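# Tie a tight knot in a rope with two arms

## Task

Make a knot in the rope and pull it snug so that it stays tied when the robot lets go.

## Robot and tools

Robot: two arms, left_arm and right_arm, each with a two-finger gripper. Base positions in the scene frame: left_arm at (+0.050, +0.302, 0) m, quat_wxyz (+1.000, 0, 0, -0.010); right_arm at (+0.010, -0.355, 0) m, quat_wxyz (+1.000, 0, 0, +0.016). A camera stand sits behind the arms.

Frames. Scene frame: origin at table-top height, halfway between the nominal bases; +x points out over the table, +z up, and left_arm is on the +y side. Arm names do not match left/right in the images. Each arm reports its hand pose, velocities, targets and wrist-camera pose in its own base frame. Fixed cameras and the table use the scene frame. Every motion offset you send is along the current Hand target's own axes. The fingers point along the gripper's +z and open and close along its y. end_effector_position is the spot between the pads, about 1 cm short of the tips. Reported positions may be off by a few cm, worse at long reach.

execute_actions(actions, cameras). actions is a list of actions. Each action is a list of up to 15 rows, one per 1/30 s step; a shorter action repeats its final row until step 15. Every row holds 14 numbers in [-1, 1], one list covering both arms: dx, dy, dz, rx, ry, rz, opening for left_arm, then the same seven for right_arm. dx..rz are an offset from the Hand target as it was when that action began (not from the prior row); sending the same offset again moves further. Scale: 1.0 = 0.6 m for dx, dy, dz, and 180 degrees for the rotation vector rx, ry, rz. Opening is absolute, not an offset: +1 fully open (0.094 m), -1 shut. To leave an arm alone, give zeros for its six pose numbers but still write the opening it should keep; a 0 opening is a real command. Images return only for an empty actions list or when cameras names them ("all", a list of names, or []).

move(target, speed, blend, opening_speed, grip_force, blocking, cameras). target is one 14-number row laid out as above, or a list of up to 15 such rows; every row is an offset from the Hand targets at the start of the move, not from the previous row. Paths are straight, end together, and stop after 10 s even if short. speed: m/s, 0.002 to 2.9, default 0.25 (turns capped at twice that in rad/s), one value or one per row. blend: metres by which corners of a list are rounded; 0 (default) stops at each row. opening_speed: rate of the commanded opening per second on the -1..+1 scale, at least 0.2. grip_force: newtons per finger pad, 10 to 50, one value or one per arm; it persists, and low values close slowly. blocking=false returns after about 0.5 s while the move continues. Paths ignore obstacles and the other arm; faster moves stray more and hit harder. Do not route a gripper near its own base (elbow may whip around). The result adds a move: line: done, off_target, moving, held or fault, plus limits=paced (pose clipped) or limits=held (steps withheld).

wait(seconds): 0 to 3600; lets time pass, sends nothing, returns early if a running move ends. stop(): brakes the running move. zoom_image(camera, region): camera is cam_high, cam_low, cam_left_wrist or cam_right_wrist; region [x0, y0, x1, y1] in pixels of that camera's newest image, at most 504 by 504. finished_scene(scene): ends the scene irreversibly with its number; make no other call after it in that reply. Images are 896x504.

Reading results. Hand target is the last commanded pose (after clipping); the gripper often rests short of it, and the next execute_actions, even all zeros, re-requests it. Orientation commands are clipped to within 40 degrees of the measured one. grip_measured is the measured opening on the command scale (may read a few mm wide when empty); the last Joint positions value per arm is the opening in metres. Tool commands shows current gripper commands. Joint velocities may say within noise. Joint torques follow Joint positions order (gripper excluded), include offsets and noise, and joints 1 to 3 wrap at ±28 N m. Joint ranges (rad): waist -2.618..3.054, shoulder 0..3.142, elbow 0..3.142 (straight at 2.901), wrist pitch and yaw -1.571..1.571, wrist roll -2.094..2.094. Small moves can fail or go sideways and grippers sag or tilt with friction and load; check the pose after moving and correct.

Heat: holding loads, stretching out, or pushing at unreachable poses heats motors. MOTOR HOT appears at 75 °C; at 90 °C the arm folds and stays idle; at 100 °C it goes limp.

Avoid: pushing any part of the rope more than a finger width below the table top, anything leaving the table, letting go of moving things, fast hits, hard presses, the two arms or grippers touching each other, closing on the other arm's fingers, and wrist-camera cables touching anything. A blocked arm keeps pressing until you command it back past its gripper. Random brief nudges to loose objects can occur.

Each tool is called after "Request:" as name([rows], argument=value, ...), one row to a line, values as JSON.

## Session

Request:
execute_actions(actions=[])

Scene clock: 0.00 s.
left_arm: end_effector_position=(+0.3901, +0.0144, +0.0800) grip_measured=+1.000 end_effector_quat_wxyz=(+0.569, -0.032, +0.820, +0.056) | right_arm: end_effector_position=(+0.3940, +0.0171, +0.0795) grip_measured=+1.000 end_effector_quat_wxyz=(+0.562, -0.041, +0.826, -0.008)
Joint positions: left_arm=[-0.034 1.577 0.342 0.877 -0.159 -0.001 0.094] | right_arm=[0.048 1.568 0.367 0.823 0.011 -0.059 0.094]
Joint velocities: within noise
Joint torques (N m): no reading
Motor temperatures (°C): left_arm=[23 29 28 28 22 22 25] | right_arm=[24 27 29 30 23 25 24]
Heat: left arm: 29 °C; right arm: 30 °C.
Hand target: left_arm +0.3912, +0.0143, +0.0814; +0.570, -0.032, +0.819, +0.056 | right_arm +0.3957, +0.0172, +0.0822; +0.564, -0.041, +0.824, -0.008
Tool commands: left_gripper/opening=+1.0 right_gripper/opening=+1.0
camera_calibration:
cam_left_wrist: T_world_to_cam=[[0.10589, -0.99132, 0.07789, -0.03695], [-0.63064, -0.12751, -0.76553, 0.34127], [0.76882, 0.03194, -0.63867, -0.1443]] pos_world=[0.33007, 0.01149, 0.17197]
cam_right_wrist: T_world_to_cam=[[0.04711, -0.97946, 0.19607, -0.02406], [-0.6585, -0.17805, -0.73122, 0.35134], [0.75111, -0.09466, -0.65336, -0.1356]] pos_world=[0.33434, 0.02616, 0.17303]

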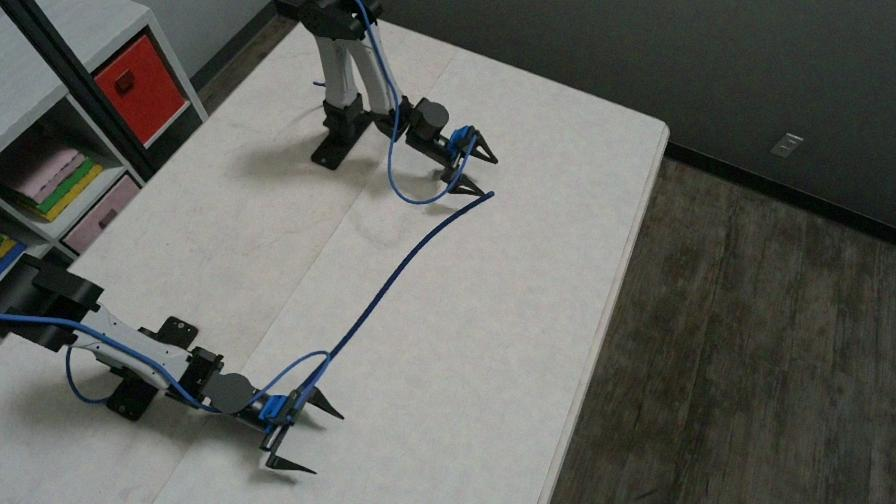

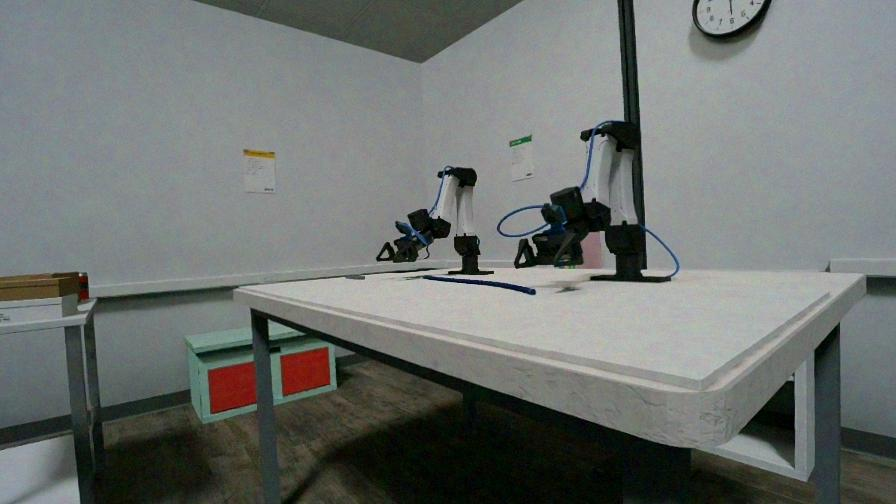

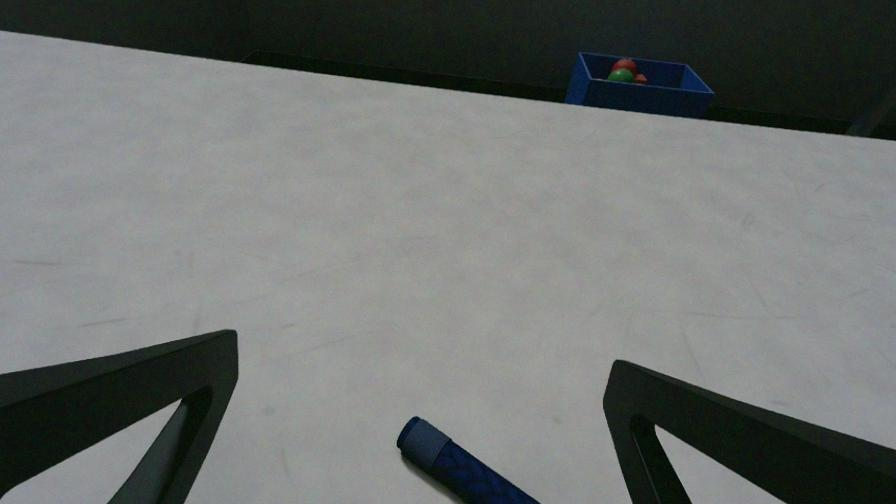

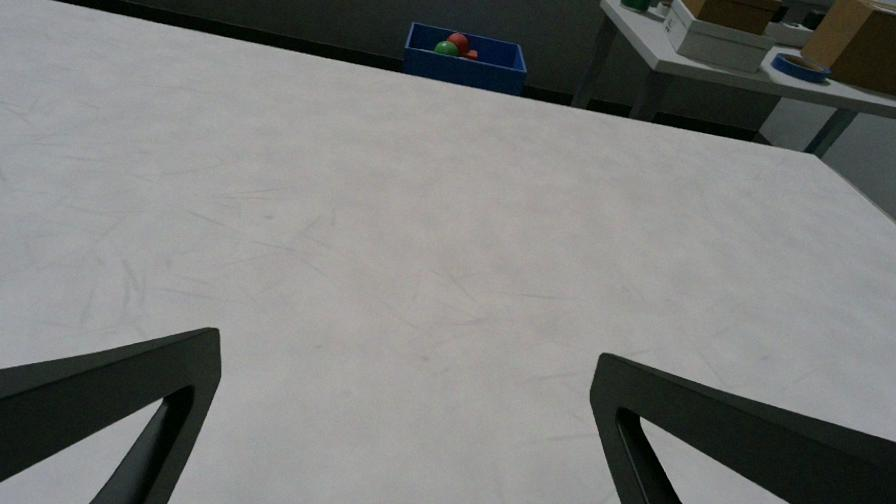

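Request:
zoom_image(camera="cam_high", region=[200, 150, 550, 500])

Request:
zoom_image(camera="cam_low", region=[320, 160, 620, 320])

Scaled by 1.440 from the camera's image (finer frame: 1280x720).

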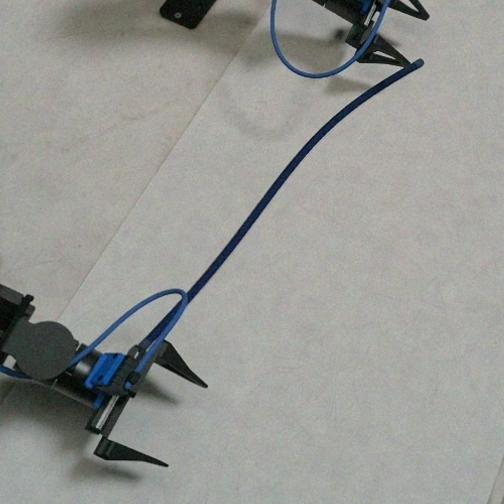

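Scaled by 1.680 from the camera's image (finer frame: 1280x720).

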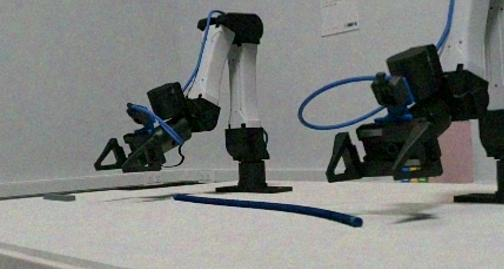

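Request:
move(target=[-0.036,-0.032,0.001,-0.183,0.362,-0.292,1,-0.138,-0.083,-0.195,0,0,0,1], cameras=["cam_high","cam_left_wrist"])

Scene clock: 111.67 s.
left_arm: end_effector_position=(+0.3972, -0.0053, +0.1012) grip_measured=+1.000 end_effector_quat_wxyz=(+0.003, -0.529, +0.848, +0.003) | right_arm: end_effector_position=(+0.3172, -0.0305, +0.1879) grip_measured=+1.000 end_effector_quat_wxyz=(+0.552, -0.033, +0.833, -0.007)
Joint positions: left_arm=[-0.017 2.061 1.833 -1.339 -0.008 -1.132 0.094] | right_arm=[-0.218 0.83 0.498 -0.079 -0.226 -0.149 0.094]
Joint torques (N m): left_arm=[0.68 -9.43 7.49 0.25 0.09 -0.08] | right_arm=[-0.81 -2.02 10.39 1.86 -0.18 -0.16]
Motor temperatures (°C): left_arm=[23 34 32 38 22 22 25] | right_arm=[24 30 34 38 23 25 24]
Heat: left arm: 38 °C; right arm: 38 °C.
Hand target: left_arm +0.4014, -0.0050, +0.1003; -0.001, -0.536, +0.844, -0.001 | right_arm +0.3194, -0.0301, +0.2047; +0.565, -0.041, +0.824, -0.008
Off the commanded pose: left_arm 0.004 m, 1 deg | right_arm 0.017 m, 2 deg.
move: off_target (right_arm)
cam_left_wrist: T_world_to_cam=[[0.94331, -0.3274, 0.05446, -0.38564], [-0.32645, -0.88562, 0.33032, 0.12369], [-0.05992, -0.32937, -0.9423, 0.22236]] pos_world=[0.41748, 0.05652, 0.18967]

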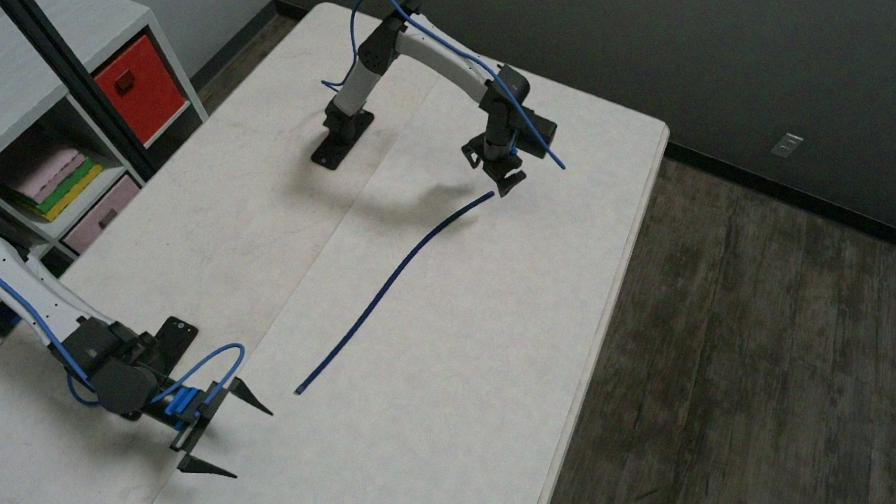

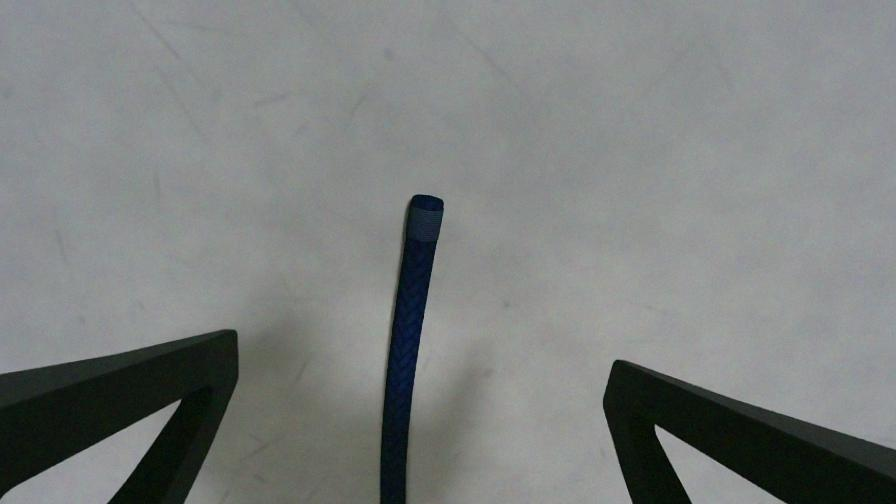

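Request:
move(target=[-0.007,0.005,0.134,0,0,0,0.2,0,0,0,0,0,0,1], speed=0.15, cameras=["cam_low","cam_left_wrist"])

Scene clock: 122.13 s.
left_arm: end_effector_position=(+0.4045, -0.0006, +0.0313) grip_measured=+0.202 end_effector_quat_wxyz=(+0.012, -0.535, +0.845, -0.003) | right_arm: end_effector_position=(+0.3172, -0.0304, +0.1878) grip_measured=+1.000 end_effector_quat_wxyz=(+0.552, -0.033, +0.833, -0.007)
Joint positions: left_arm=[-0.005 2.103 1.615 -1.059 -0.008 -1.133 0.056] | right_arm=[-0.218 0.83 0.498 -0.08 -0.226 -0.149 0.094]
Joint torques (N m): left_arm=[0.66 -9.85 3.86 0.53 0.1 0.05] | right_arm=[-1.06 -1.72 10.21 1.87 -0.17 -0.13]
Motor temperatures (°C): left_arm=[23 35 34 35 22 22 25] | right_arm=[24 29 39 39 23 25 23]
Heat: left arm: 35 °C; right arm: 39 °C.
Hand target: left_arm +0.4004, -0.0001, +0.0199; -0.001, -0.537, +0.844, -0.001 | right_arm +0.3194, -0.0302, +0.2047; +0.565, -0.041, +0.824, -0.008
Off the commanded pose: left_arm 0.012 m, 2 deg | right_arm 0.017 m, 2 deg.
move: off_target (left_arm)
cam_left_wrist: T_world_to_cam=[[0.94599, -0.31544, 0.07486, -0.38878], [-0.32224, -0.8895, 0.32395, 0.15187], [-0.0356, -0.33057, -0.94311, 0.14869]] pos_world=[0.42202, 0.0616, 0.12014]

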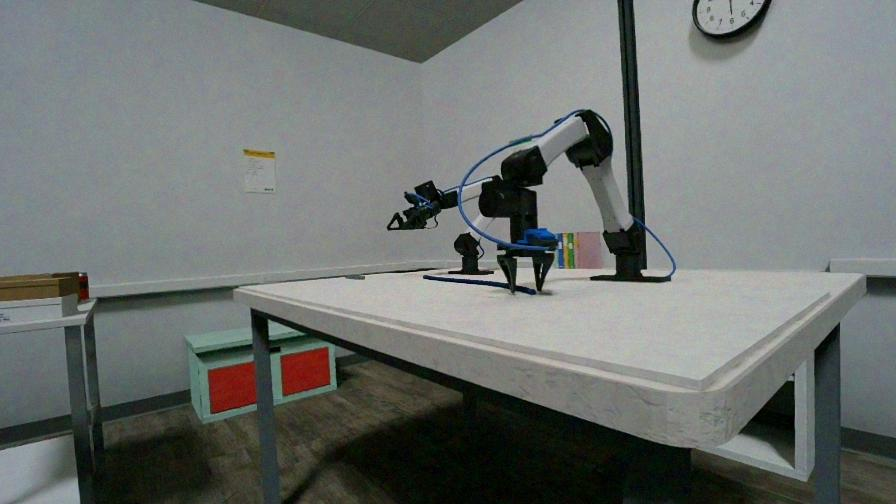

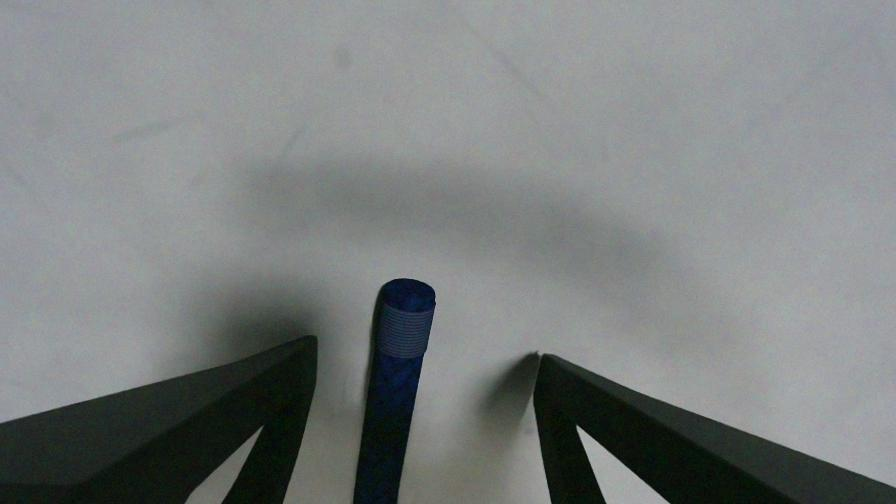

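Request:
move(target=[0,0,0.017,0,0,0,0.2,0,0,0,0,0,0,1], speed=0.1)

Request:
move(target=[0,0,0,0,0,0,-1,0,0,0,0,0,0,1], opening_speed=1.0, cameras=["cam_left_wrist"])

Scene clock: 126.90 s.
left_arm: end_effector_position=(+0.4042, -0.0006, +0.0242) grip_measured=+0.202 end_effector_quat_wxyz=(+0.012, -0.535, +0.845, -0.003) | right_arm: end_effector_position=(+0.3172, -0.0304, +0.1878) grip_measured=+1.000 end_effector_quat_wxyz=(+0.552, -0.033, +0.833, -0.007)
Joint positions: left_arm=[-0.005 2.109 1.595 -1.033 -0.008 -1.133 0.056] | right_arm=[-0.218 0.83 0.498 -0.08 -0.226 -0.149 0.094]
Joint torques (N m): left_arm=[0.66 -9.35 3.38 0.65 0.1 0.04] | right_arm=[-0.85 -1.84 10.21 1.76 -0.21 -0.1]
Heat: left arm: 36 °C; right arm: 41 °C.
Hand target: left_arm +0.4004, -0.0001, +0.0097; -0.001, -0.537, +0.844, -0.001 | right_arm +0.3194, -0.0302, +0.2047; +0.565, -0.041, +0.824, -0.008
Off the commanded pose: left_arm 0.015 m, 2 deg | right_arm 0.017 m, 2 deg.
move: off_target (left_arm)

Scene clock: 128.30 s.
left_arm: end_effector_position=(+0.4061, -0.0006, +0.0243) grip_measured=-0.803 end_effector_quat_wxyz=(+0.015, -0.535, +0.845, -0.006) | right_arm: end_effector_position=(+0.3172, -0.0304, +0.1878) grip_measured=+1.000 end_effector_quat_wxyz=(+0.552, -0.033, +0.833, -0.007)
Joint positions: left_arm=[-0.005 2.109 1.595 -1.025 -0.007 -1.133 0.009] | right_arm=[-0.218 0.83 0.498 -0.08 -0.226 -0.149 0.094]
Joint torques (N m): left_arm=[0.68 -9.37 3.48 0.56 0.1 0.05] | right_arm=[-0.92 -1.87 10.37 1.81 -0.18 -0.11]
Heat: left arm: 36 °C; right arm: 42 °C.
Hand target: left_arm +0.4003, -0.0001, +0.0097; -0.001, -0.537, +0.844, -0.001 | right_arm +0.3194, -0.0302, +0.2047; +0.565, -0.041, +0.824, -0.008
Off the commanded pose: left_arm 0.016 m, 2 deg | right_arm 0.017 m, 2 deg.
move: done
cam_left_wrist: T_world_to_cam=[[0.94535, -0.31542, 0.08262, -0.38974], [-0.32486, -0.88935, 0.32174, 0.15575], [-0.02801, -0.331, -0.94322, 0.13904]] pos_world=[0.42293, 0.0616, 0.11323]

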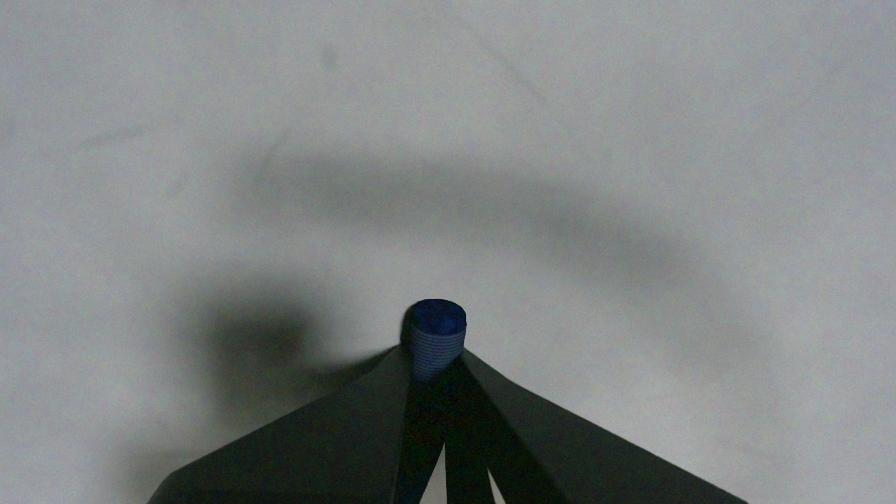

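Request:
move(target=[-0.181,0.085,-0.067,0,0,0,-1,0,0,0.1,0,0,0,1], speed=0.2, cameras=["cam_high"])

Scene clock: 139.90 s.
left_arm: end_effector_position=(+0.3968, +0.1171, +0.0514) grip_measured=-0.803 end_effector_quat_wxyz=(+0.000, -0.540, +0.842, -0.005) | right_arm: end_effector_position=(+0.3666, -0.0276, +0.1671) grip_measured=+1.000 end_effector_quat_wxyz=(+0.549, -0.043, +0.834, -0.005)
Joint positions: left_arm=[0.291 2.145 1.762 -1.185 0.009 -0.851 0.009] | right_arm=[-0.164 1.118 0.534 0.169 -0.189 -0.143 0.094]
Joint torques (N m): left_arm=[0.36 -10.02 7.46 0.28 -0.09 0.12] | right_arm=[0.06 -2.69 9.96 2.15 0.12 0.1]
Motor temperatures (°C): left_arm=[23 38 34 33 22 22 26] | right_arm=[24 28 45 40 23 25 23]
Heat: left arm: 38 °C; right arm: 45 °C.
Hand target: left_arm +0.4004, +0.1200, +0.0497; -0.001, -0.537, +0.844, -0.001 | right_arm +0.3753, -0.0281, +0.1827; +0.564, -0.041, +0.824, -0.008
Off the commanded pose: left_arm 0.005 m, 1 deg | right_arm 0.018 m, 2 deg.
move: off_target (right_arm)

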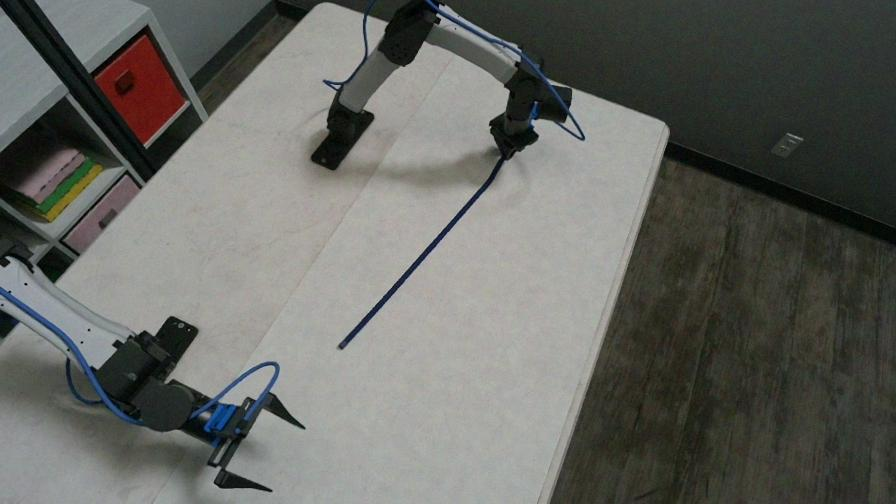

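Request:
move([
  [0.091,-0.133,-0.033,0,0,0.194,-1,0,0,0,0,0,0,1],
  [0.271,-0.259,-0.033,0,0,0.528,-1,0,0,0,0,0,0,1],
  [0.494,-0.3325,-0.033,0,0,0.833,-1,0,0,0,0,0,0,1],
], speed=0.2, blend=0.03, cameras=["cam_high"])

Scene clock: 162.63 s.
left_arm: end_effector_position=(+0.4540, -0.2322, +0.0761) grip_measured=-0.803 end_effector_quat_wxyz=(+0.041, +0.669, +0.742, +0.007) | right_arm: end_effector_position=(+0.3667, -0.0277, +0.1675) grip_measured=+1.000 end_effector_quat_wxyz=(+0.550, -0.043, +0.834, -0.005)
Joint positions: left_arm=[-0.47 2.634 2.722 -1.576 0.009 0.997 0.009] | right_arm=[-0.164 1.118 0.535 0.17 -0.188 -0.143 0.094]
Joint torques (N m): left_arm=[0.08 -12.77 7.3 0.46 0.03 0.17] | right_arm=[0.36 -2.45 9.95 2.09 0.03 0.06]
Heat: left arm: 42 °C; right arm: 45 °C.
Hand target: left_arm +0.4553, -0.2331, +0.0701; +0.000, +0.676, +0.737, -0.001 | right_arm +0.3754, -0.0281, +0.1829; +0.565, -0.041, +0.824, -0.008
Off the commanded pose: left_arm 0.006 m, 5 deg | right_arm 0.017 m, 2 deg.
joint sent to its limit (left arm) — joint 4 (wrist pitch), lower limit. The joint targets are off in orientation, not in position.
move: off_target (left_arm)

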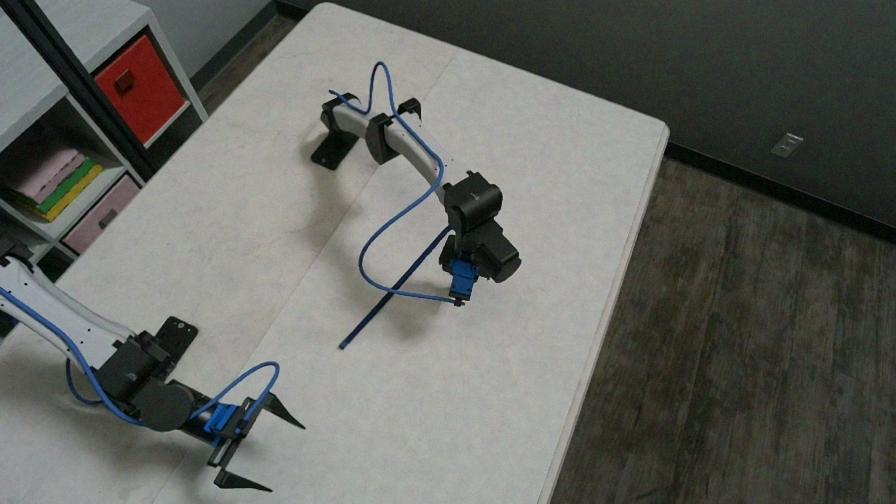

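Request:
move([
  [-0.141,-0.126,0,0,0,0.25,-1,0,0,0,0,0,0,1],
  [-0.154,-0.328,0,0,0,0.417,-1,0,0,0,0,0,0,1],
], speed=0.2, blend=0.03, cameras=["cam_high"])

Scene clock: 171.97 s.
left_arm: end_effector_position=(+0.2681, -0.3436, +0.0628) grip_measured=-0.803 end_effector_quat_wxyz=(-0.006, +0.983, +0.181, -0.007) | right_arm: end_effector_position=(+0.3667, -0.0277, +0.1675) grip_measured=+1.000 end_effector_quat_wxyz=(+0.550, -0.043, +0.834, -0.005)
Joint positions: left_arm=[-0.905 2.26 1.994 -1.322 0.007 1.872 0.009] | right_arm=[-0.164 1.118 0.535 0.17 -0.188 -0.143 0.094]
Joint torques (N m): left_arm=[0.16 -15.76 3.75 0.35 0.05 0.17] | right_arm=[0.23 -2.48 9.96 2.07 0.01 0.05]
Motor temperatures (°C): left_arm=[23 45 35 31 22 22 27] | right_arm=[24 27 45 42 23 25 23]
Heat: left arm: 45 °C; right arm: 45 °C.
Hand target: left_arm +0.2673, -0.3421, +0.0707; +0.001, +0.985, +0.173, -0.001 | right_arm +0.3754, -0.0281, +0.1829; +0.565, -0.041, +0.824, -0.008
Off the commanded pose: left_arm 0.008 m, 1 deg | right_arm 0.018 m, 2 deg.
move: done

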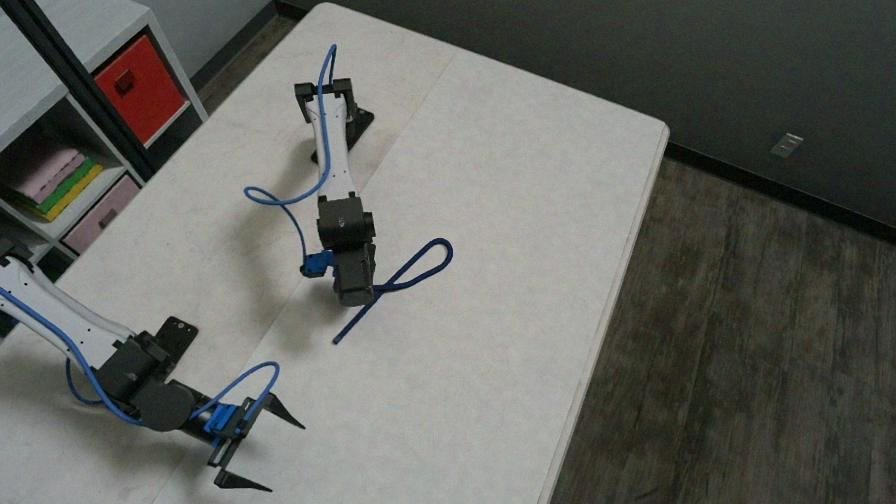

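Request:
move(target=[-0.026,-0.027,0.088,0,0,0,-1,0,0,0,0,0,0,1], speed=0.15)

Request:
move(target=[0,0,0,0,0,0,-0.2,0,0,0,0,0,0,1], opening_speed=1.0)

Request:
move(target=[0,0,-0.15,0,0,0,-0.2,0,0,0,0,0,0,1], cameras=["cam_high","cam_left_wrist"])

Scene clock: 184.53 s.
left_arm: end_effector_position=(+0.2494, -0.3282, +0.0228) grip_measured=-0.803 end_effector_quat_wxyz=(-0.007, +0.985, +0.175, -0.003) | right_arm: end_effector_position=(+0.3667, -0.0277, +0.1675) grip_measured=+1.000 end_effector_quat_wxyz=(+0.550, -0.043, +0.834, -0.005)
Joint positions: left_arm=[-0.921 2.178 1.701 -1.108 -0.001 1.869 0.009] | right_arm=[-0.164 1.118 0.535 0.17 -0.188 -0.143 0.094]
Joint torques (N m): left_arm=[-0.44 -12.45 3 0.71 0.14 -0.03] | right_arm=[0.25 -2.58 9.96 2.17 0.09 0.07]
Motor temperatures (°C): left_arm=[23 51 35 30 22 22 27] | right_arm=[24 27 46 42 23 25 23]
Heat: left arm: 51 °C; right arm: 46 °C.
Hand target: left_arm +0.2469, -0.3323, +0.0178; +0.001, +0.985, +0.173, -0.001 | right_arm +0.3754, -0.0281, +0.1829; +0.565, -0.041, +0.824, -0.008
Off the commanded pose: left_arm 0.007 m, 1 deg | right_arm 0.018 m, 2 deg.
move: done

Scene clock: 185.73 s.
left_arm: end_effector_position=(+0.2525, -0.3352, +0.0226) grip_measured=-0.204 end_effector_quat_wxyz=(+0.007, +0.985, +0.173, +0.004) | right_arm: end_effector_position=(+0.3667, -0.0277, +0.1675) grip_measured=+1.000 end_effector_quat_wxyz=(+0.550, -0.043, +0.834, -0.005)
Joint positions: left_arm=[-0.926 2.178 1.699 -1.076 -0.001 1.869 0.037] | right_arm=[-0.164 1.118 0.535 0.17 -0.188 -0.143 0.094]
Joint torques (N m): left_arm=[-0.13 -12.53 3.12 0.44 0.14 -0.02] | right_arm=[0.23 -2.58 9.85 2.06 0.06 0.08]
Heat: left arm: 51 °C; right arm: 46 °C.
Hand target: left_arm +0.2468, -0.3323, +0.0178; +0.001, +0.985, +0.173, -0.001 | right_arm +0.3754, -0.0281, +0.1829; +0.565, -0.041, +0.824, -0.008
Off the commanded pose: left_arm 0.008 m, 1 deg | right_arm 0.018 m, 2 deg.
move: done

Scene clock: 187.23 s.
left_arm: end_effector_position=(+0.2473, -0.3284, +0.1042) grip_measured=-0.202 end_effector_quat_wxyz=(-0.002, +0.985, +0.173, +0.000) | right_arm: end_effector_position=(+0.3667, -0.0277, +0.1675) grip_measured=+1.000 end_effector_quat_wxyz=(+0.550, -0.043, +0.834, -0.005)
Joint positions: left_arm=[-0.926 2.13 1.95 -1.393 -0.001 1.869 0.037] | right_arm=[-0.164 1.118 0.535 0.17 -0.188 -0.143 0.094]
Joint torques (N m): left_arm=[-0.1 -11.19 7.39 0.16 0.14 -0.01] | right_arm=[0.08 -2.7 9.83 2.14 0.05 0.11]
Heat: left arm: 51 °C; right arm: 46 °C.
Hand target: left_arm +0.2470, -0.3321, +0.1078; +0.001, +0.985, +0.173, -0.001 | right_arm +0.3754, -0.0281, +0.1829; +0.565, -0.041, +0.824, -0.008
Off the commanded pose: left_arm 0.005 m, 0 deg | right_arm 0.018 m, 2 deg.
move: done
cam_left_wrist: T_world_to_cam=[[-0.45093, 0.89067, 0.05803, 0.39431], [0.8483, 0.40745, 0.3382, -0.07908], [0.27758, 0.20174, -0.93928, 0.20048]] pos_world=[0.18924, -0.35942, 0.19217]

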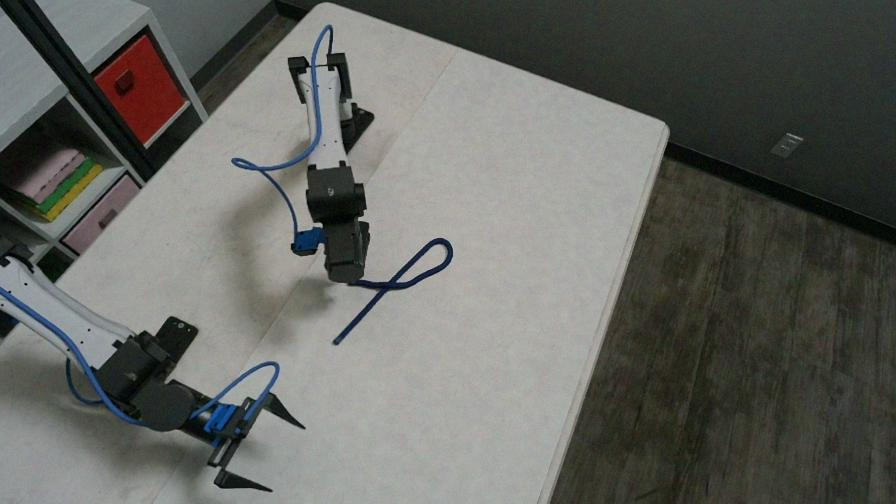

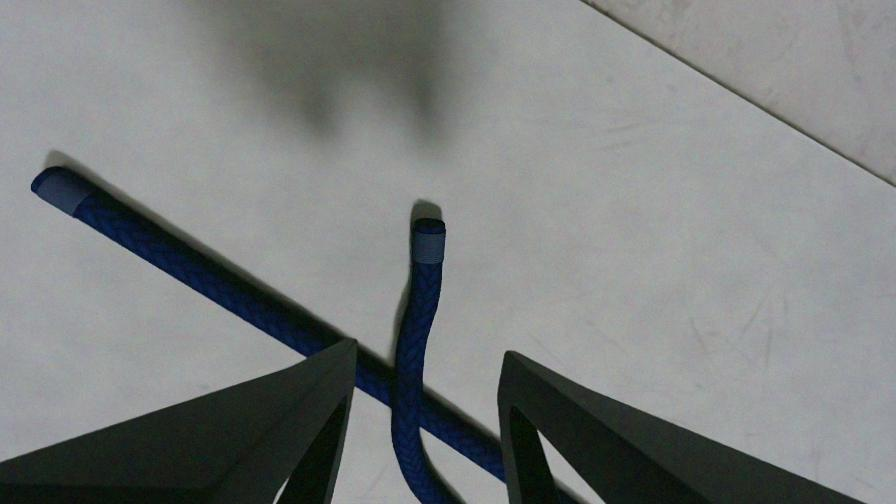

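Request:
move(target=[0.04,-0.003,0.033,0,0,-0.944,-0.1,0,0,0,0,0,0,1], speed=0.5, cameras=["cam_left_wrist"])

Scene clock: 212.87 s.
left_arm: end_effector_position=(+0.2691, -0.3239, +0.0999) grip_measured=-0.102 end_effector_quat_wxyz=(+0.008, -0.078, +0.997, -0.011) | right_arm: end_effector_position=(+0.3667, -0.0277, +0.1675) grip_measured=+1.000 end_effector_quat_wxyz=(+0.550, -0.043, +0.834, -0.005)
Joint positions: left_arm=[-0.878 2.141 1.95 -1.353 -0.001 -1.034 0.042] | right_arm=[-0.164 1.118 0.535 0.17 -0.188 -0.143 0.094]
Joint torques (N m): left_arm=[0.53 -10.24 4.15 0.53 0.02 -0.08] | right_arm=[0.31 -2.39 9.95 2.06 0.03 0.08]
Heat: left arm: 48 °C; right arm: 48 °C.
Hand target: left_arm +0.2690, -0.3222, +0.0881; -0.001, -0.086, +0.996, -0.001 | right_arm +0.3754, -0.0281, +0.1829; +0.565, -0.041, +0.824, -0.008
Off the commanded pose: left_arm 0.012 m, 2 deg | right_arm 0.018 m, 2 deg.
move: off_target (left_arm)
cam_left_wrist: T_world_to_cam=[[0.27272, -0.95892, 0.07811, -0.39535], [-0.91562, -0.23376, 0.32711, 0.1701], [-0.29541, -0.16073, -0.94175, 0.22649]] pos_world=[0.33048, -0.30295, 0.18854]

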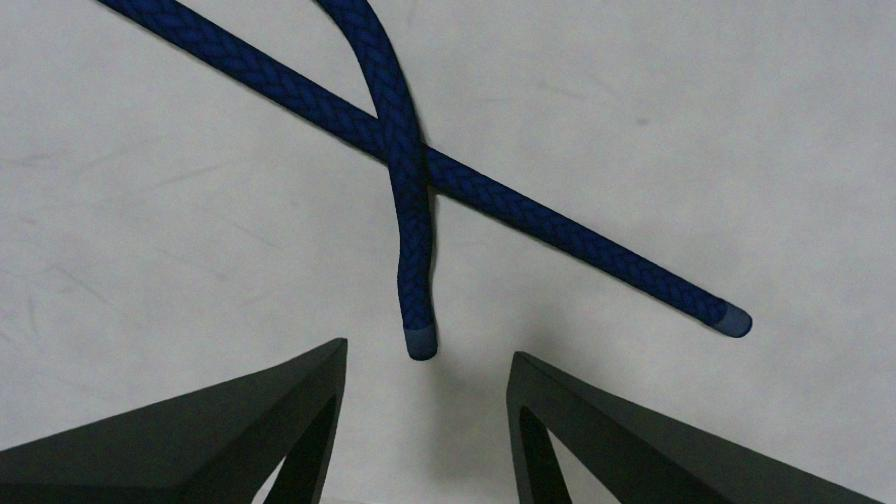

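Request:
move(target=[0.01,0.002,0.119,0,0,0,-0.1,0,0,0,0,0,0,1], speed=0.15)

Request:
move(target=[0,0,0,0,0,0,-1,0,0,0,0,0,0,1], opening_speed=1.0, cameras=["cam_left_wrist"])

Scene clock: 222.57 s.
left_arm: end_effector_position=(+0.2675, -0.3237, +0.0284) grip_measured=-0.102 end_effector_quat_wxyz=(+0.008, -0.083, +0.997, -0.011) | right_arm: end_effector_position=(+0.3667, -0.0277, +0.1675) grip_measured=+1.000 end_effector_quat_wxyz=(+0.550, -0.043, +0.834, -0.005)
Joint positions: left_arm=[-0.881 2.164 1.699 -1.08 -0.001 -1.046 0.042] | right_arm=[-0.164 1.118 0.535 0.17 -0.188 -0.143 0.094]
Joint torques (N m): left_arm=[-0.13 -10.43 3.85 0.54 0.03 -0.07] | right_arm=[0.16 -2.39 9.76 2.14 0.02 0.13]
Heat: left arm: 47 °C; right arm: 48 °C.
Hand target: left_arm +0.2628, -0.3222, +0.0167; -0.001, -0.086, +0.996, -0.001 | right_arm +0.3754, -0.0281, +0.1829; +0.565, -0.041, +0.824, -0.008
Off the commanded pose: left_arm 0.013 m, 2 deg | right_arm 0.018 m, 2 deg.
move: off_target (left_arm)

Scene clock: 223.67 s.
left_arm: end_effector_position=(+0.2676, -0.3239, +0.0284) grip_measured=-0.806 end_effector_quat_wxyz=(+0.008, -0.083, +0.996, -0.011) | right_arm: end_effector_position=(+0.3667, -0.0277, +0.1675) grip_measured=+1.000 end_effector_quat_wxyz=(+0.550, -0.043, +0.834, -0.005)
Joint positions: left_arm=[-0.881 2.164 1.699 -1.079 -0.001 -1.046 0.009] | right_arm=[-0.164 1.118 0.535 0.17 -0.188 -0.143 0.094]
Joint torques (N m): left_arm=[-0.13 -10.43 3.84 0.54 0.02 -0.07] | right_arm=[0.08 -2.32 10.04 2.12 0.05 0.13]
Heat: left arm: 47 °C; right arm: 48 °C.
Hand target: left_arm +0.2629, -0.3223, +0.0167; -0.001, -0.086, +0.996, -0.001 | right_arm +0.3754, -0.0281, +0.1829; +0.565, -0.041, +0.824, -0.008
Off the commanded pose: left_arm 0.013 m, 2 deg | right_arm 0.018 m, 2 deg.
move: done
cam_left_wrist: T_world_to_cam=[[0.2818, -0.95622, 0.079, -0.39104], [-0.91347, -0.24218, 0.32699, 0.18891], [-0.29354, -0.16431, -0.94172, 0.15707]] pos_world=[0.32887, -0.30235, 0.11704]

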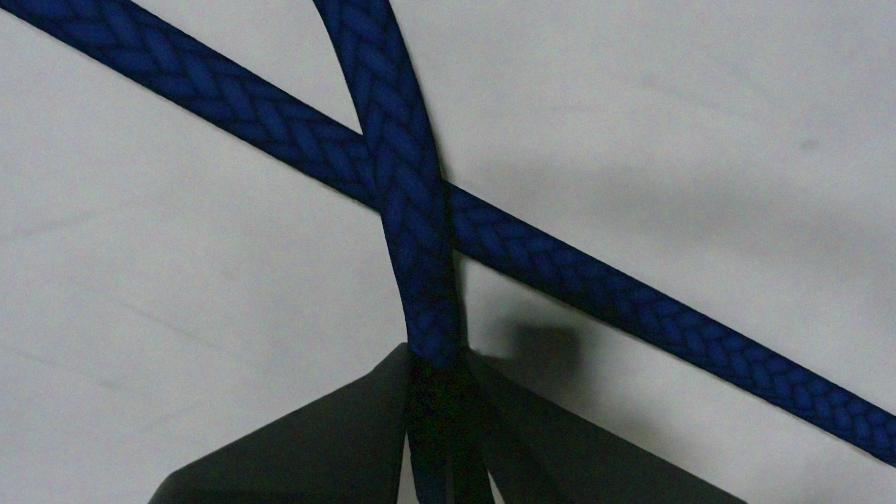

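Request:
move([
  [0.0975,0.0035,-0.025,0,0,0.111,-1,0,0,0,0,0,0,1],
  [0.101,0.08,-0.025,0,0,0.333,-1,0,0,0,0,0,0,1],
  [0.009,0.123,-0.025,0,0,0.694,-1,0,0,0,0,0,0,1],
  [0.009,0.123,0,0,0,0.778,-1,0,0,0,0,0,0,1],
], speed=0.15, blend=[0.02,0.02,0.01,0], cameras=["cam_high","cam_left_wrist"])

Scene clock: 241.90 s.
left_arm: end_effector_position=(+0.2473, -0.2541, +0.0249) grip_measured=-0.806 end_effector_quat_wxyz=(+0.007, +0.905, +0.425, +0.007) | right_arm: end_effector_position=(+0.3667, -0.0277, +0.1675) grip_measured=+1.000 end_effector_quat_wxyz=(+0.550, -0.043, +0.834, -0.005)
Joint positions: left_arm=[-0.803 1.933 1.338 -0.958 -0.008 1.462 0.009] | right_arm=[-0.164 1.118 0.535 0.17 -0.188 -0.143 0.094]
Joint torques (N m): left_arm=[0.8 -8.83 3.37 0.55 0.22 0.17] | right_arm=[0.02 -2.47 9.84 2.16 0.07 0.13]
Heat: left arm: 47 °C; right arm: 49 °C.
Hand target: left_arm +0.2448, -0.2505, +0.0165; +0.001, +0.907, +0.421, -0.001 | right_arm +0.3754, -0.0281, +0.1829; +0.565, -0.041, +0.824, -0.008
Off the commanded pose: left_arm 0.009 m, 1 deg | right_arm 0.018 m, 2 deg.
move: done
cam_left_wrist: T_world_to_cam=[[-0.84026, 0.54105, 0.035, 0.34073], [0.51886, 0.7837, 0.34146, 0.09449], [0.15732, 0.30507, -0.93925, 0.16693]] pos_world=[0.21101, -0.30933, 0.1126]

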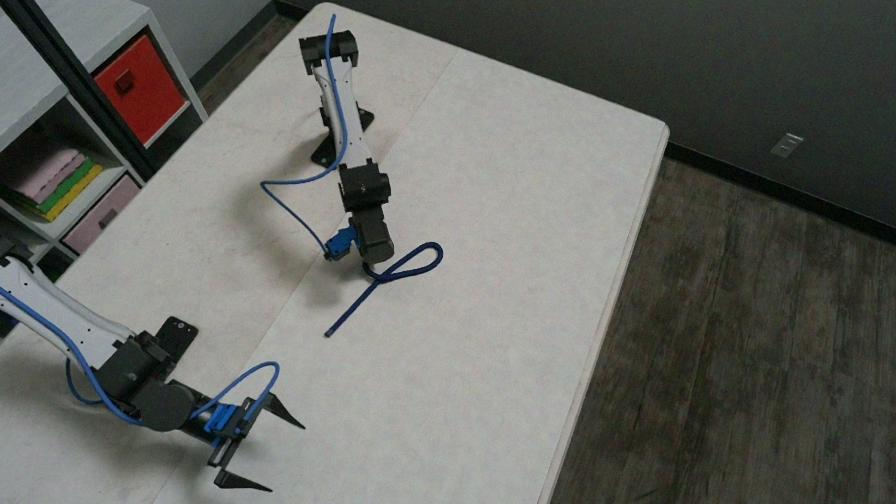

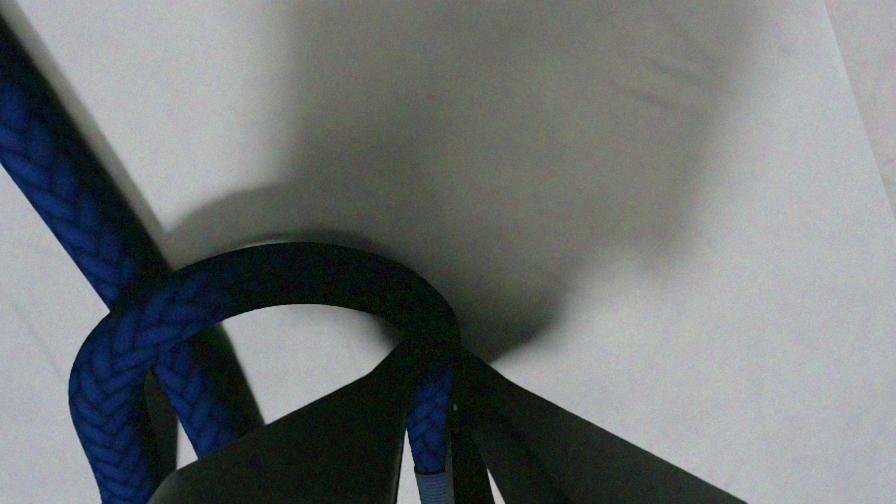

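Request:
move(target=[0,0,0,0,0,0,-0.4,0,0,0,0,0,0,1], opening_speed=1.0)

Request:
move(target=[0,0,-0.15,0,0,0,-0.4,0,0,0,0,0,0,1], cameras=["cam_high","cam_left_wrist"])

Request:
zoom_image(camera="cam_high", region=[280, 200, 500, 360])

Scene clock: 249.30 s.
left_arm: end_effector_position=(+0.2485, -0.2553, +0.0249) grip_measured=-0.403 end_effector_quat_wxyz=(+0.011, +0.906, +0.424, +0.008) | right_arm: end_effector_position=(+0.3667, -0.0277, +0.1675) grip_measured=+1.000 end_effector_quat_wxyz=(+0.550, -0.043, +0.834, -0.005)
Joint positions: left_arm=[-0.803 1.933 1.338 -0.951 -0.008 1.463 0.028] | right_arm=[-0.164 1.118 0.535 0.17 -0.188 -0.143 0.094]
Joint torques (N m): left_arm=[0.8 -8.83 3.41 0.49 0.22 0.17] | right_arm=[0.23 -2.61 9.78 2.1 0.03 0.09]
Motor temperatures (°C): left_arm=[23 46 35 29 22 22 27] | right_arm=[24 27 50 44 23 25 23]
Heat: left arm: 46 °C; right arm: 50 °C.
Hand target: left_arm +0.2448, -0.2505, +0.0165; +0.001, +0.907, +0.421, -0.001 | right_arm +0.3754, -0.0281, +0.1829; +0.565, -0.041, +0.824, -0.008
Off the commanded pose: left_arm 0.010 m, 2 deg | right_arm 0.018 m, 2 deg.
move: done

Scene clock: 250.77 s.
left_arm: end_effector_position=(+0.2420, -0.2475, +0.1008) grip_measured=-0.402 end_effector_quat_wxyz=(-0.006, +0.905, +0.425, +0.002) | right_arm: end_effector_position=(+0.3667, -0.0277, +0.1675) grip_measured=+1.000 end_effector_quat_wxyz=(+0.550, -0.043, +0.834, -0.005)
Joint positions: left_arm=[-0.8 1.866 1.558 -1.272 -0.008 1.464 0.028] | right_arm=[-0.164 1.118 0.535 0.17 -0.188 -0.143 0.094]
Joint torques (N m): left_arm=[0.68 -9.2 7.42 0.21 0.22 0.17] | right_arm=[0.17 -2.54 10 2.09 0.03 0.14]
Heat: left arm: 46 °C; right arm: 50 °C.
Hand target: left_arm +0.2450, -0.2503, +0.1065; +0.001, +0.907, +0.421, -0.001 | right_arm +0.3754, -0.0281, +0.1829; +0.565, -0.041, +0.824, -0.008
Off the commanded pose: left_arm 0.007 m, 1 deg | right_arm 0.018 m, 2 deg.
move: done
cam_left_wrist: T_world_to_cam=[[-0.83974, 0.53939, 0.06243, 0.32673], [0.52497, 0.77712, 0.34711, 0.06243], [0.13872, 0.32426, -0.93574, 0.24594]] pos_world=[0.20748, -0.3045, 0.18807]

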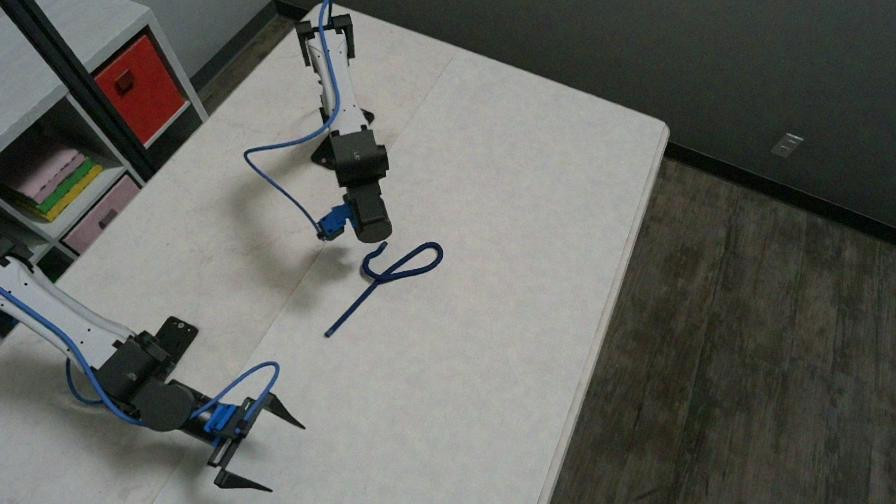

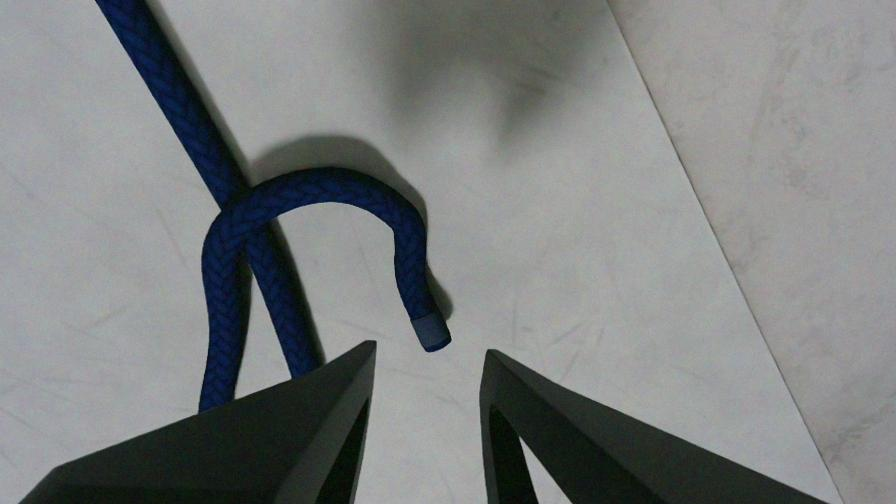

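Scaled by 2.291 from the camera's image (finer frame: 1280x720).

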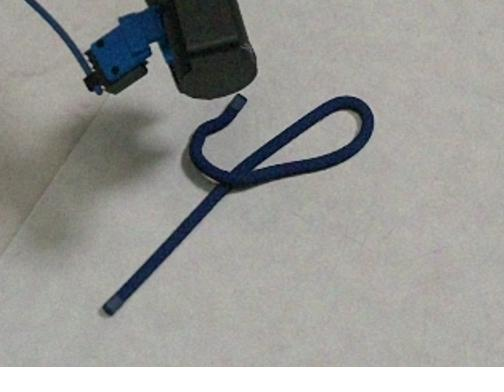

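Request:
move([
  [0.014,0,0.03,0,0,-0.556,-0.3,0,0,0,0,0,0,1],
  [0.028,0,0.07,0,0,0.972,-0.3,0,0,0,0,0,0,1],
], speed=0.6, blend=[0.02,0], cameras=["cam_left_wrist"])

Scene clock: 271.80 s.
left_arm: end_effector_position=(+0.2578, -0.2405, +0.0736) grip_measured=-0.303 end_effector_quat_wxyz=(+0.000, -0.455, +0.891, -0.013) | right_arm: end_effector_position=(+0.3667, -0.0277, +0.1675) grip_measured=+1.000 end_effector_quat_wxyz=(+0.550, -0.043, +0.834, -0.005)
Joint positions: left_arm=[-0.747 1.872 1.456 -1.131 0.008 -1.691 0.033] | right_arm=[-0.164 1.118 0.535 0.17 -0.188 -0.143 0.094]
Joint torques (N m): left_arm=[0.23 -8.23 3.78 0.48 -0.08 -0.1] | right_arm=[0.1 -2.4 9.95 2.06 0.03 0.1]
Heat: left arm: 44 °C; right arm: 51 °C.
Hand target: left_arm +0.2558, -0.2375, +0.0645; -0.001, -0.460, +0.888, -0.001 | right_arm +0.3753, -0.0281, +0.1829; +0.565, -0.041, +0.824, -0.008
Off the commanded pose: left_arm 0.010 m, 2 deg | right_arm 0.018 m, 2 deg.
move: done
cam_left_wrist: T_world_to_cam=[[0.87315, -0.48161, 0.07528, -0.3501], [-0.4753, -0.80688, 0.35076, -0.06518], [-0.10819, -0.34205, -0.93344, 0.11928]] pos_world=[0.28762, -0.1804, 0.16055]

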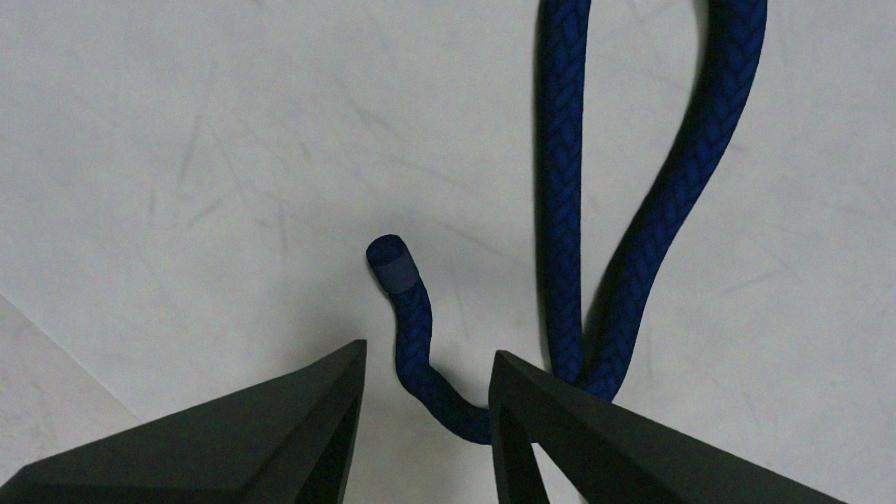

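Request:
move(target=[0.0335,0.007,0.084,0,0,0,-0.4,0,0,0,0,0,0,1], speed=0.15)

Request:
move(target=[0,0,0,0,0,0,-1,0,0,0,0,0,0,1], opening_speed=1.0, cameras=["cam_left_wrist"])

Scene clock: 285.33 s.
left_arm: end_effector_position=(+0.2439, -0.2540, +0.0245) grip_measured=-0.398 end_effector_quat_wxyz=(-0.001, -0.457, +0.889, -0.012) | right_arm: end_effector_position=(+0.3667, -0.0277, +0.1675) grip_measured=+1.000 end_effector_quat_wxyz=(+0.550, -0.043, +0.834, -0.005)
Joint positions: left_arm=[-0.802 1.921 1.319 -0.947 0.008 -1.751 0.028] | right_arm=[-0.164 1.118 0.535 0.17 -0.188 -0.143 0.094]
Joint torques (N m): left_arm=[-0.13 -7.94 3.58 0.53 -0.08 -0.06] | right_arm=[0.18 -2.51 10.03 2.12 -0.05 0.09]
Heat: left arm: 43 °C; right arm: 51 °C.
Hand target: left_arm +0.2406, -0.2517, +0.0142; -0.001, -0.460, +0.888, -0.001 | right_arm +0.3753, -0.0281, +0.1829; +0.565, -0.041, +0.824, -0.008
Off the commanded pose: left_arm 0.011 m, 1 deg | right_arm 0.018 m, 2 deg.
move: off_target (left_arm)

Scene clock: 286.13 s.
left_arm: end_effector_position=(+0.2447, -0.2548, +0.0245) grip_measured=-0.804 end_effector_quat_wxyz=(+0.000, -0.457, +0.889, -0.014) | right_arm: end_effector_position=(+0.3667, -0.0277, +0.1675) grip_measured=+1.000 end_effector_quat_wxyz=(+0.550, -0.043, +0.834, -0.005)
Joint positions: left_arm=[-0.802 1.921 1.319 -0.942 0.008 -1.751 0.009] | right_arm=[-0.164 1.118 0.535 0.17 -0.188 -0.143 0.094]
Joint torques (N m): left_arm=[-0.13 -7.95 3.58 0.5 -0.08 -0.08] | right_arm=[-0.02 -2.54 10.03 2.05 0.13 0.02]
Heat: left arm: 43 °C; right arm: 51 °C.
Hand target: left_arm +0.2406, -0.2517, +0.0142; -0.001, -0.460, +0.888, -0.001 | right_arm +0.3753, -0.0281, +0.1829; +0.565, -0.041, +0.824, -0.008
Off the commanded pose: left_arm 0.012 m, 2 deg | right_arm 0.018 m, 2 deg.
move: done
cam_left_wrist: T_world_to_cam=[[0.87558, -0.47673, 0.07805, -0.34125], [-0.47149, -0.80817, 0.35292, -0.06714], [-0.10517, -0.3458, -0.93239, 0.06545]] pos_world=[0.27402, -0.19432, 0.11135]

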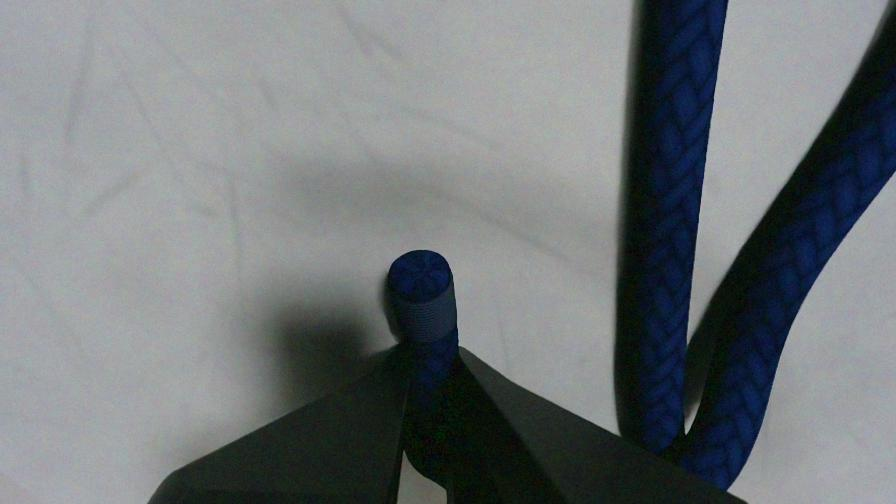

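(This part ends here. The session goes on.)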